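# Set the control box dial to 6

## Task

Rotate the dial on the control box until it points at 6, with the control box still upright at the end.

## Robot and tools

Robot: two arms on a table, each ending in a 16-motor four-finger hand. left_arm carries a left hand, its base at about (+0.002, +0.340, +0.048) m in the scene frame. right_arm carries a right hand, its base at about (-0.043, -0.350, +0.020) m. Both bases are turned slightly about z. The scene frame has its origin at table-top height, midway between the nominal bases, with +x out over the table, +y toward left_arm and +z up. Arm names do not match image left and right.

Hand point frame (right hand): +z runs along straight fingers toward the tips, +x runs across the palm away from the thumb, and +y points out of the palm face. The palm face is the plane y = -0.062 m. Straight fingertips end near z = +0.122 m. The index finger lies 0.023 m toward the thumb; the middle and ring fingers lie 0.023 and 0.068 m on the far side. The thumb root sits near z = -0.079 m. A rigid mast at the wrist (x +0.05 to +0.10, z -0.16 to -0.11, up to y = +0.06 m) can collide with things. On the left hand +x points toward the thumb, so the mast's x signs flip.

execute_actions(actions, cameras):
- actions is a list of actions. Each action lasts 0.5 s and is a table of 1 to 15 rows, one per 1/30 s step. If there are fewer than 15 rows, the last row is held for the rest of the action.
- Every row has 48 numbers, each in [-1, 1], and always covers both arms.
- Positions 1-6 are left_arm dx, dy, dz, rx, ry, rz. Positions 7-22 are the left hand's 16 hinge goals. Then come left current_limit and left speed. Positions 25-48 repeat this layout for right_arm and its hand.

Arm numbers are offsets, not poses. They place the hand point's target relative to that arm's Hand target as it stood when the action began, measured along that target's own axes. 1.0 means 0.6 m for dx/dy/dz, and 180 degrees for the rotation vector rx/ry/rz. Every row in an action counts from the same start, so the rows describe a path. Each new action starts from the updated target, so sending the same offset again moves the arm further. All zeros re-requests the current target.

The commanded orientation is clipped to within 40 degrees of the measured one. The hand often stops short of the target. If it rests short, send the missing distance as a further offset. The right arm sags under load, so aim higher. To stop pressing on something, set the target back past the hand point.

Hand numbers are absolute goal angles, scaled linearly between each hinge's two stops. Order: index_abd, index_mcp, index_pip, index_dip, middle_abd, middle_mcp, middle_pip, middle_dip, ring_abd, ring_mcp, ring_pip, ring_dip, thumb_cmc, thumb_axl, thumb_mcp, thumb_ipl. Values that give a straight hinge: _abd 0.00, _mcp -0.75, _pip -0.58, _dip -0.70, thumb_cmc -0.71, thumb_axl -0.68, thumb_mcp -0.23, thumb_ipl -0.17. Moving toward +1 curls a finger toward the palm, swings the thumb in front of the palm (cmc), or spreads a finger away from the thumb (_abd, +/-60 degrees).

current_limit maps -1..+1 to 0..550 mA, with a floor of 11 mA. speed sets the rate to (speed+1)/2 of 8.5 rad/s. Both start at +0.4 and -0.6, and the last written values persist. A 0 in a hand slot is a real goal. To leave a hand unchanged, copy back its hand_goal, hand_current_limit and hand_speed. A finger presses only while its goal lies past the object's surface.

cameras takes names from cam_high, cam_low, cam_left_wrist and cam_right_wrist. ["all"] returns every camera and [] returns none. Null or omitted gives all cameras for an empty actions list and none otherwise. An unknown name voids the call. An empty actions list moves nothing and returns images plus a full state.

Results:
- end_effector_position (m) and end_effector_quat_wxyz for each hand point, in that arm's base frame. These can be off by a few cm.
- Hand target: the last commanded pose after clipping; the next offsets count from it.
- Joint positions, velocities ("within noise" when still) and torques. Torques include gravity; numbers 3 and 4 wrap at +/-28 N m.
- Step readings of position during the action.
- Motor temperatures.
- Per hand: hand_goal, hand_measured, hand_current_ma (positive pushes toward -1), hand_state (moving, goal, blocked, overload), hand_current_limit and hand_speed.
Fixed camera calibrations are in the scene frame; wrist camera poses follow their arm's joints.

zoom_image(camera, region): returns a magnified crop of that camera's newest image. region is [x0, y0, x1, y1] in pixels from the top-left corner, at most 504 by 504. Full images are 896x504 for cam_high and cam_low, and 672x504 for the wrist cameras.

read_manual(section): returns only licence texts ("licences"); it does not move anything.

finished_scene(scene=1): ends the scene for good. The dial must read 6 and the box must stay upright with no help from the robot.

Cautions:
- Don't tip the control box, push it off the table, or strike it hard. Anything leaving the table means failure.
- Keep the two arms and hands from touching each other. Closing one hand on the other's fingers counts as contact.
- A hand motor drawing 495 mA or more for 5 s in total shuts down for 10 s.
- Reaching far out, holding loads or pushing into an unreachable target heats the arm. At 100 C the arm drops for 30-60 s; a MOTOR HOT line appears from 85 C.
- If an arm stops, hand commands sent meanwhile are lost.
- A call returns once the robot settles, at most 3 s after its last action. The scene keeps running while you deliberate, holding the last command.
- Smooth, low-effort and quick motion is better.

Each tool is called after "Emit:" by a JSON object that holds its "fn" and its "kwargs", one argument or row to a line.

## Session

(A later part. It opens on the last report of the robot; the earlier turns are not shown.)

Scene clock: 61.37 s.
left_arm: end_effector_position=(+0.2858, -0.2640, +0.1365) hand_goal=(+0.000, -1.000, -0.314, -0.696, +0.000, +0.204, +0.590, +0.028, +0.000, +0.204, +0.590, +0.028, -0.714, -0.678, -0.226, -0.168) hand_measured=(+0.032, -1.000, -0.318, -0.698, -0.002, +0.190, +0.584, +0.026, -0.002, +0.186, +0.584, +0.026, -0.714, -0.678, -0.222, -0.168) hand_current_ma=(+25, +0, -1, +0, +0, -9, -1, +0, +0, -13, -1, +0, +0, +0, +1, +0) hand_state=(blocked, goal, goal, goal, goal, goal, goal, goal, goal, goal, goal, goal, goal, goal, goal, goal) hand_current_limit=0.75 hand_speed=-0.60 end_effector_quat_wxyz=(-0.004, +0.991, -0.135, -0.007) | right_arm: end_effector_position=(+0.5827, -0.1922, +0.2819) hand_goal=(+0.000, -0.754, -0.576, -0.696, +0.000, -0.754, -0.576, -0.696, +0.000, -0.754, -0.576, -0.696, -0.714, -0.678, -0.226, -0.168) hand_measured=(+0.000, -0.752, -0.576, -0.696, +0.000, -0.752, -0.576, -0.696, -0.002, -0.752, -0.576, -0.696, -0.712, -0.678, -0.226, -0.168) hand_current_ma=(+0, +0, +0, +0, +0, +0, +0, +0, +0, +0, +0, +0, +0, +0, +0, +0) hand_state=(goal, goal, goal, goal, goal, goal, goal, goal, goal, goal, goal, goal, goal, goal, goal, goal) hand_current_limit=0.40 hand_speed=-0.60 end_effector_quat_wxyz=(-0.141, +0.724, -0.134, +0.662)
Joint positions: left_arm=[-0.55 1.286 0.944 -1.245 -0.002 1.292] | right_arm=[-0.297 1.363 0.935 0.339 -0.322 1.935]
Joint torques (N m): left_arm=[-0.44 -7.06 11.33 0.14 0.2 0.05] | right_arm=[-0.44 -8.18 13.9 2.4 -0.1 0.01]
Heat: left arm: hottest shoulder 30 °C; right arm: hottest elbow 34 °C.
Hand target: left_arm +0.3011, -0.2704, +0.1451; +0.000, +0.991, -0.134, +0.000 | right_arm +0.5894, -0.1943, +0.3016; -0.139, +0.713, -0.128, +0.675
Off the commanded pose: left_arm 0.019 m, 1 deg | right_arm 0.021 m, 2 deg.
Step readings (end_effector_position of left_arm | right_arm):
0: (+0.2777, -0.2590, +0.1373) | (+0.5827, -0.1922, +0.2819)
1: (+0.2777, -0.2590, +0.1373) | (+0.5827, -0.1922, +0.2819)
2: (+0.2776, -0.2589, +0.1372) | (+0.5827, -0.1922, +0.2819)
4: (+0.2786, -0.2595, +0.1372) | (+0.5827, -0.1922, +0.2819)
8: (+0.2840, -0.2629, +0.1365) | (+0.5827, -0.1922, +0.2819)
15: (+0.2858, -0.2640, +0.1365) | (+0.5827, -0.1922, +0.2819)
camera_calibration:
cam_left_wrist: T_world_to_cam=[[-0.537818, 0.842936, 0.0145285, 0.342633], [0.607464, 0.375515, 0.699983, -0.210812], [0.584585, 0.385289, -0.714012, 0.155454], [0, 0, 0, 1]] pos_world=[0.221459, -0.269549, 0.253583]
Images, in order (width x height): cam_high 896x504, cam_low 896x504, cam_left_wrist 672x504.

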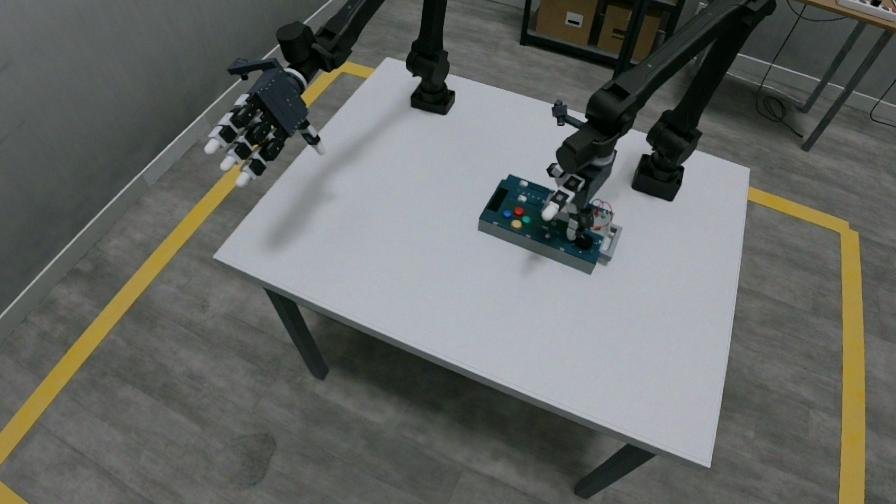

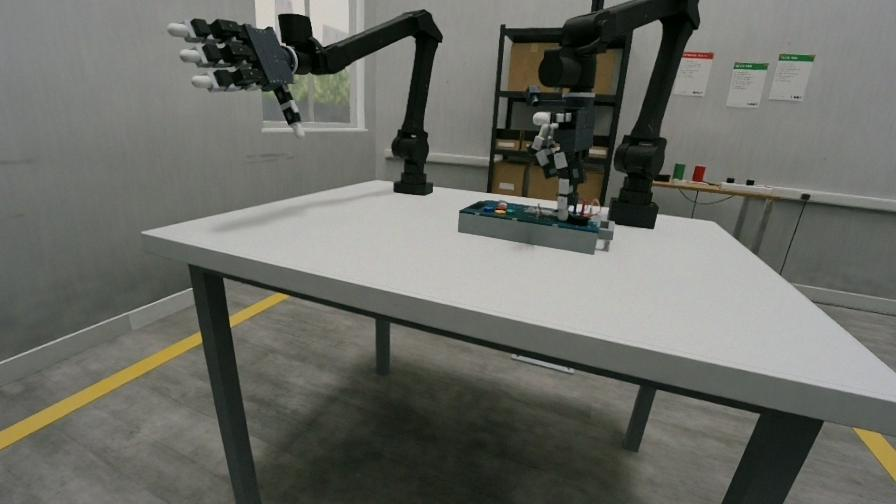

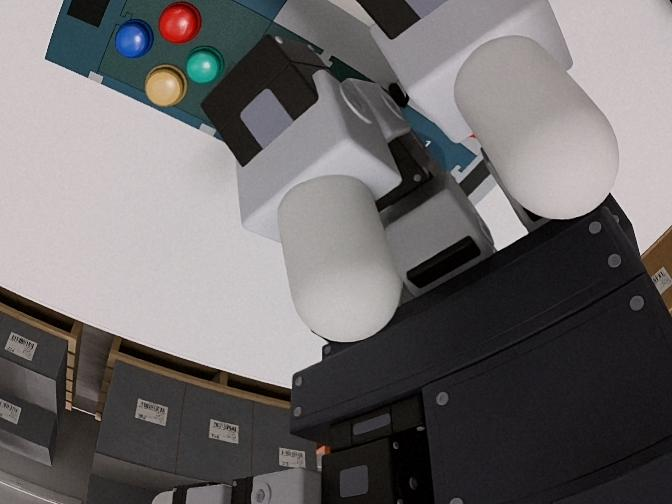

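Emit:
{"fn": "execute_actions", "kwargs": {
  "actions": [
    [[0.022,0.0043,-0.0333,0,0,0,0,-1,-0.314,-0.696,0,0.205,0.591,0.029,0,0.205,0.591,0.029,-0.714,-0.678,-0.226,-0.168,0.75,-0.6,0,0,0,0,0,0,0,-0.754,-0.576,-0.696,0,-0.754,-0.576,-0.696,0,-0.754,-0.576,-0.696,-0.714,-0.678,-0.226,-0.168,0.4,-0.6]]
  ],
  "cameras": ["cam_high", "cam_low"]
}}

Emit:
{"fn": "zoom_image", "kwargs": {
  "camera": "cam_high",
  "region": [550, 200, 620, 270]
}}

Emit:
{"fn": "zoom_image", "kwargs": {
  "camera": "cam_low",
  "region": [550, 180, 610, 240]
}}

Scene clock: 64.67 s.
left_arm: end_effector_position=(+0.2991, -0.2712, +0.1524) hand_goal=(+0.000, -1.000, -0.314, -0.696, +0.000, +0.204, +0.590, +0.028, +0.000, +0.204, +0.590, +0.028, -0.714, -0.678, -0.226, -0.168) hand_measured=(+0.002, -0.998, -0.316, -0.698, -0.002, +0.190, +0.584, +0.026, -0.002, +0.186, +0.584, +0.026, -0.714, -0.678, -0.222, -0.168) hand_current_ma=(+0, +0, +0, +0, +0, -9, -1, +0, +0, -13, -1, +0, +0, +0, +1, +0) hand_state=(goal, goal, goal, goal, goal, goal, goal, goal, goal, goal, goal, goal, goal, goal, goal, goal) hand_current_limit=0.75 hand_speed=-0.60 end_effector_quat_wxyz=(-0.005, +0.991, -0.134, -0.009) | right_arm: end_effector_position=(+0.5827, -0.1922, +0.2819) hand_goal=(+0.000, -0.754, -0.576, -0.696, +0.000, -0.754, -0.576, -0.696, +0.000, -0.754, -0.576, -0.696, -0.714, -0.678, -0.226, -0.168) hand_measured=(+0.000, -0.752, -0.576, -0.696, +0.000, -0.752, -0.576, -0.696, -0.002, -0.752, -0.576, -0.696, -0.712, -0.678, -0.226, -0.168) hand_current_ma=(+0, +0, +0, +0, +0, +0, +0, +0, +0, +0, +0, +0, +0, +0, +0, +0) hand_state=(goal, goal, goal, goal, goal, goal, goal, goal, goal, goal, goal, goal, goal, goal, goal, goal) hand_current_limit=0.40 hand_speed=-0.60 end_effector_quat_wxyz=(-0.141, +0.724, -0.134, +0.662)
Joint positions: left_arm=[-0.548 1.314 1.013 -1.289 -0.002 1.292] | right_arm=[-0.297 1.363 0.935 0.339 -0.322 1.935]
Joint torques (N m): left_arm=[-0.73 -8.41 11.88 -0.21 0.19 0.02] | right_arm=[-0.44 -8.12 13.89 2.4 -0.1 0.01]
Heat: left arm: hottest shoulder 30 °C; right arm: hottest elbow 34 °C.
Hand target: left_arm +0.3132, -0.2763, +0.1651; +0.000, +0.991, -0.134, +0.000 | right_arm +0.5894, -0.1943, +0.3016; -0.139, +0.713, -0.128, +0.675
Off the commanded pose: left_arm 0.020 m, 1 deg | right_arm 0.021 m, 2 deg.
Step readings (end_effector_position of left_arm | right_arm):
0: (+0.2858, -0.2640, +0.1365) | (+0.5827, -0.1922, +0.2819)
1: (+0.2860, -0.2641, +0.1368) | (+0.5827, -0.1922, +0.2819)
2: (+0.2861, -0.2642, +0.1374) | (+0.5827, -0.1922, +0.2819)
4: (+0.2880, -0.2652, +0.1397) | (+0.5827, -0.1922, +0.2819)
8: (+0.2968, -0.2699, +0.1480) | (+0.5827, -0.1922, +0.2819)
15: (+0.2995, -0.2714, +0.1531) | (+0.5827, -0.1922, +0.2819)
Images, in order (width x height): cam_high 896x504, cam_low 896x504.

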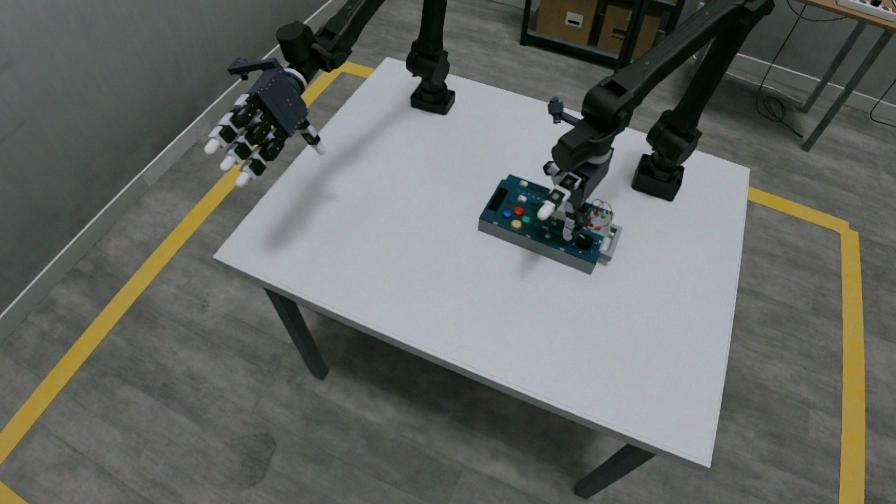

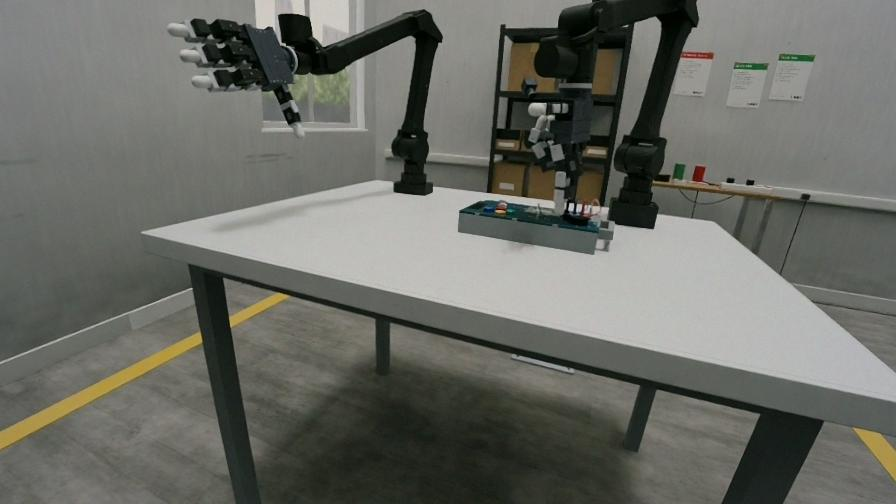

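Scaled by 7.200 from the camera's 896x504 image, which has a finer 1280x720 frame.

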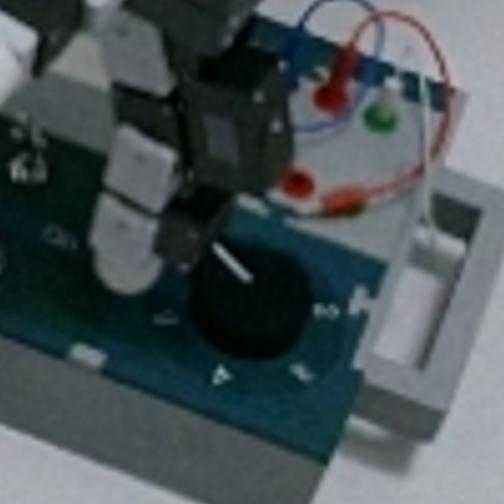

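Scaled by 8.400 from the camera's 896x504 image, which has a finer 1280x720 frame.

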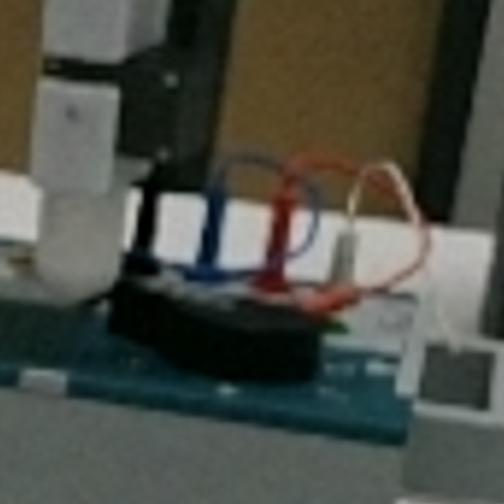

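Emit:
{"fn": "execute_actions", "kwargs": {
  "actions": [
    [[0.032,-0.009,-0.083,0,0,0,0,-1,-0.314,-0.696,0,0.205,0.591,0.029,0,0.205,0.591,0.029,-0.714,-0.678,-0.226,-0.168,0.4,-0.6,0,0,0,0,0,0,0,-0.754,-0.576,-0.696,0,-0.754,-0.576,-0.696,0,-0.754,-0.576,-0.696,-0.714,-0.678,-0.226,-0.168,0.4,-0.6]],
    [[0.0,0.12,-0.083,0,0,0,0,-1,-0.314,-0.696,0,0.205,0.591,0.029,0,0.205,0.591,0.029,-0.714,-0.678,-0.226,-0.168,0.4,-0.6,0,0,0,0,0,0,0,-0.754,-0.576,-0.696,0,-0.754,-0.576,-0.696,0,-0.754,-0.576,-0.696,-0.714,-0.678,-0.226,-0.168,0.4,-0.6]]
  ],
  "cameras": ["cam_high", "cam_low", "cam_left_wrist"]
}}

Emit:
{"fn": "zoom_image", "kwargs": {
  "camera": "cam_high",
  "region": [560, 215, 620, 265]
}}

Scene clock: 66.63 s.
left_arm: end_effector_position=(+0.3026, -0.3395, +0.2491) hand_goal=(+0.000, -1.000, -0.314, -0.696, +0.000, +0.204, +0.590, +0.028, +0.000, +0.204, +0.590, +0.028, -0.714, -0.678, -0.226, -0.168) hand_measured=(+0.002, -0.996, -0.316, -0.698, -0.002, +0.190, +0.584, +0.026, -0.002, +0.186, +0.586, +0.026, -0.714, -0.678, -0.222, -0.168) hand_current_ma=(+0, +1, +0, +0, +0, -9, -1, +0, +0, -13, -1, +0, +0, +0, +1, +0) hand_state=(goal, goal, goal, goal, goal, goal, goal, goal, goal, goal, goal, goal, goal, goal, goal, goal) hand_current_limit=0.40 hand_speed=-0.60 end_effector_quat_wxyz=(-0.005, +0.990, -0.141, -0.011) | right_arm: end_effector_position=(+0.5827, -0.1922, +0.2819) hand_goal=(+0.000, -0.754, -0.576, -0.696, +0.000, -0.754, -0.576, -0.696, +0.000, -0.754, -0.576, -0.696, -0.714, -0.678, -0.226, -0.168) hand_measured=(+0.000, -0.752, -0.576, -0.696, +0.000, -0.752, -0.576, -0.696, -0.002, -0.752, -0.576, -0.696, -0.712, -0.678, -0.226, -0.168) hand_current_ma=(+0, +0, +0, +0, +0, +0, +0, +0, +0, +0, +0, +0, +0, +0, +0, +0) hand_state=(goal, goal, goal, goal, goal, goal, goal, goal, goal, goal, goal, goal, goal, goal, goal, goal) hand_current_limit=0.40 hand_speed=-0.60 end_effector_quat_wxyz=(-0.141, +0.724, -0.134, +0.662)
Joint positions: left_arm=[-0.688 1.387 1.341 -1.55 0.003 1.165] | right_arm=[-0.297 1.363 0.935 0.339 -0.322 1.935]
Joint torques (N m): left_arm=[-0.62 -11.05 12.49 -0.25 0.02 -0.13] | right_arm=[-0.5 -8.12 13.9 2.4 -0.1 0.01]
Heat: left arm: hottest shoulder 30 °C; right arm: hottest elbow 34 °C.
Hand target: left_arm +0.3140, -0.3456, +0.2649; +0.000, +0.991, -0.134, +0.001 | right_arm +0.5894, -0.1943, +0.3016; -0.139, +0.713, -0.128, +0.675
Off the commanded pose: left_arm 0.020 m, 2 deg | right_arm 0.021 m, 2 deg.
Step readings (end_effector_position of left_arm | right_arm):
0: (+0.2991, -0.2712, +0.1524) | (+0.5827, -0.1922, +0.2819)
1: (+0.2992, -0.2712, +0.1528) | (+0.5827, -0.1922, +0.2819)
2: (+0.2988, -0.2705, +0.1544) | (+0.5827, -0.1922, +0.2819)
4: (+0.3006, -0.2690, +0.1629) | (+0.5827, -0.1922, +0.2819)
8: (+0.3161, -0.2712, +0.1908) | (+0.5827, -0.1922, +0.2819)
15: (+0.3226, -0.2725, +0.2061) | (+0.5827, -0.1922, +0.2819)
16: (+0.3222, -0.2723, +0.2057) | (+0.5827, -0.1922, +0.2819)
17: (+0.3207, -0.2734, +0.2065) | (+0.5827, -0.1922, +0.2819)
19: (+0.3150, -0.2836, +0.2129) | (+0.5827, -0.1922, +0.2819)
23: (+0.3010, -0.3224, +0.2393) | (+0.5827, -0.1922, +0.2819)
30: (+0.3001, -0.3391, +0.2590) | (+0.5827, -0.1922, +0.2819)
camera_calibration:
cam_left_wrist: T_world_to_cam=[[-0.528405, 0.848718, 0.0215714, 0.41098], [0.617103, 0.366505, 0.696317, -0.276609], [0.583071, 0.381249, -0.71741, 0.255008], [0, 0, 0, 1]] pos_world=[0.239172, -0.344649, 0.366687]
Images, in order (width x height): cam_high 896x504, cam_low 896x504, cam_left_wrist 672x504.

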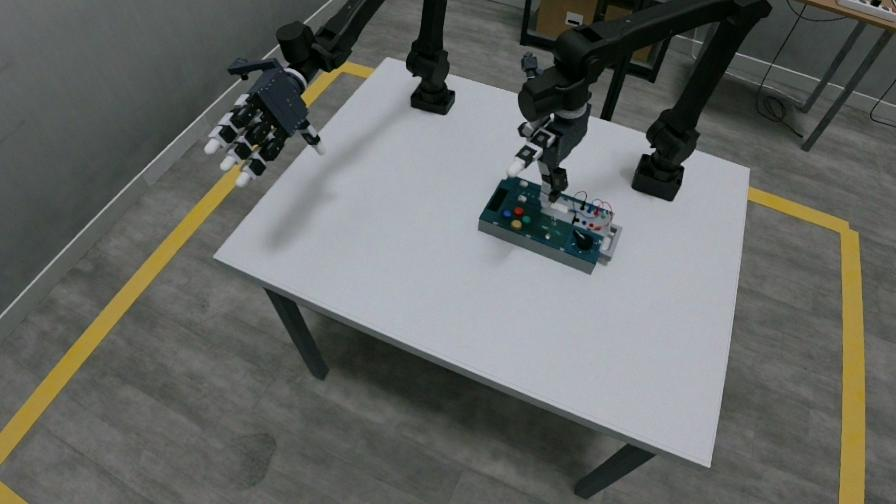

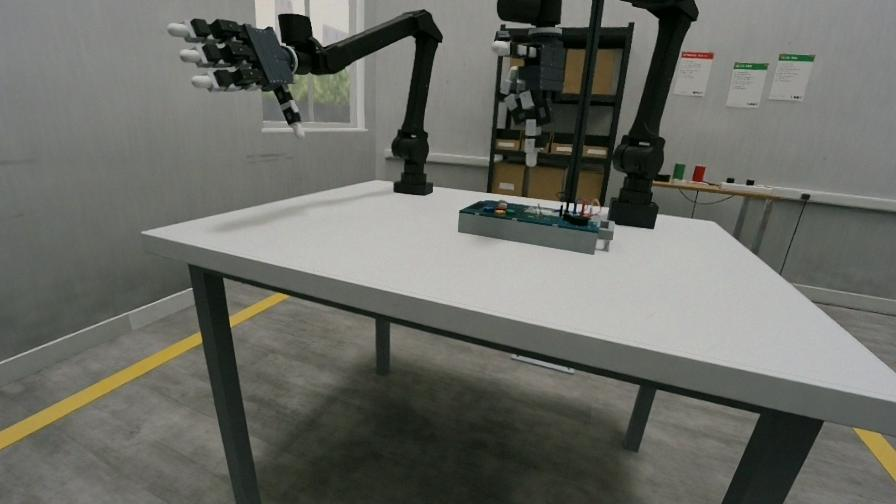

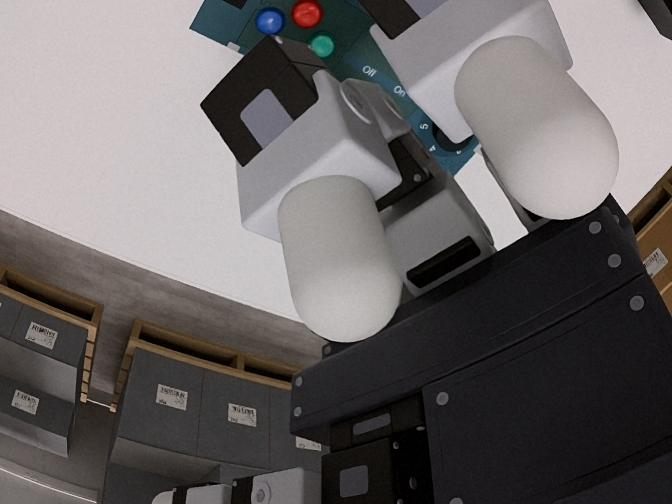

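Scaled by 8.400 from the camera's 896x504 image, which has a finer 1280x720 frame.

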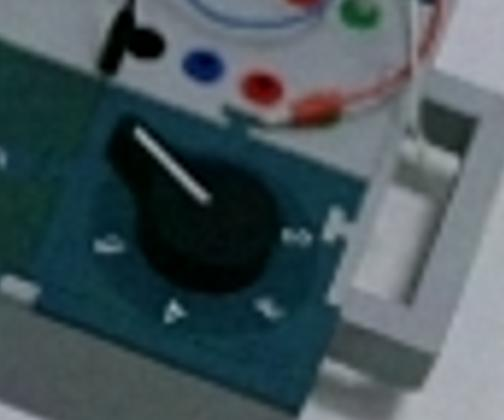

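Emit:
{"fn": "finished_scene", "kwargs": {
  "scene": 1
}}

The scene is finished: the task was done.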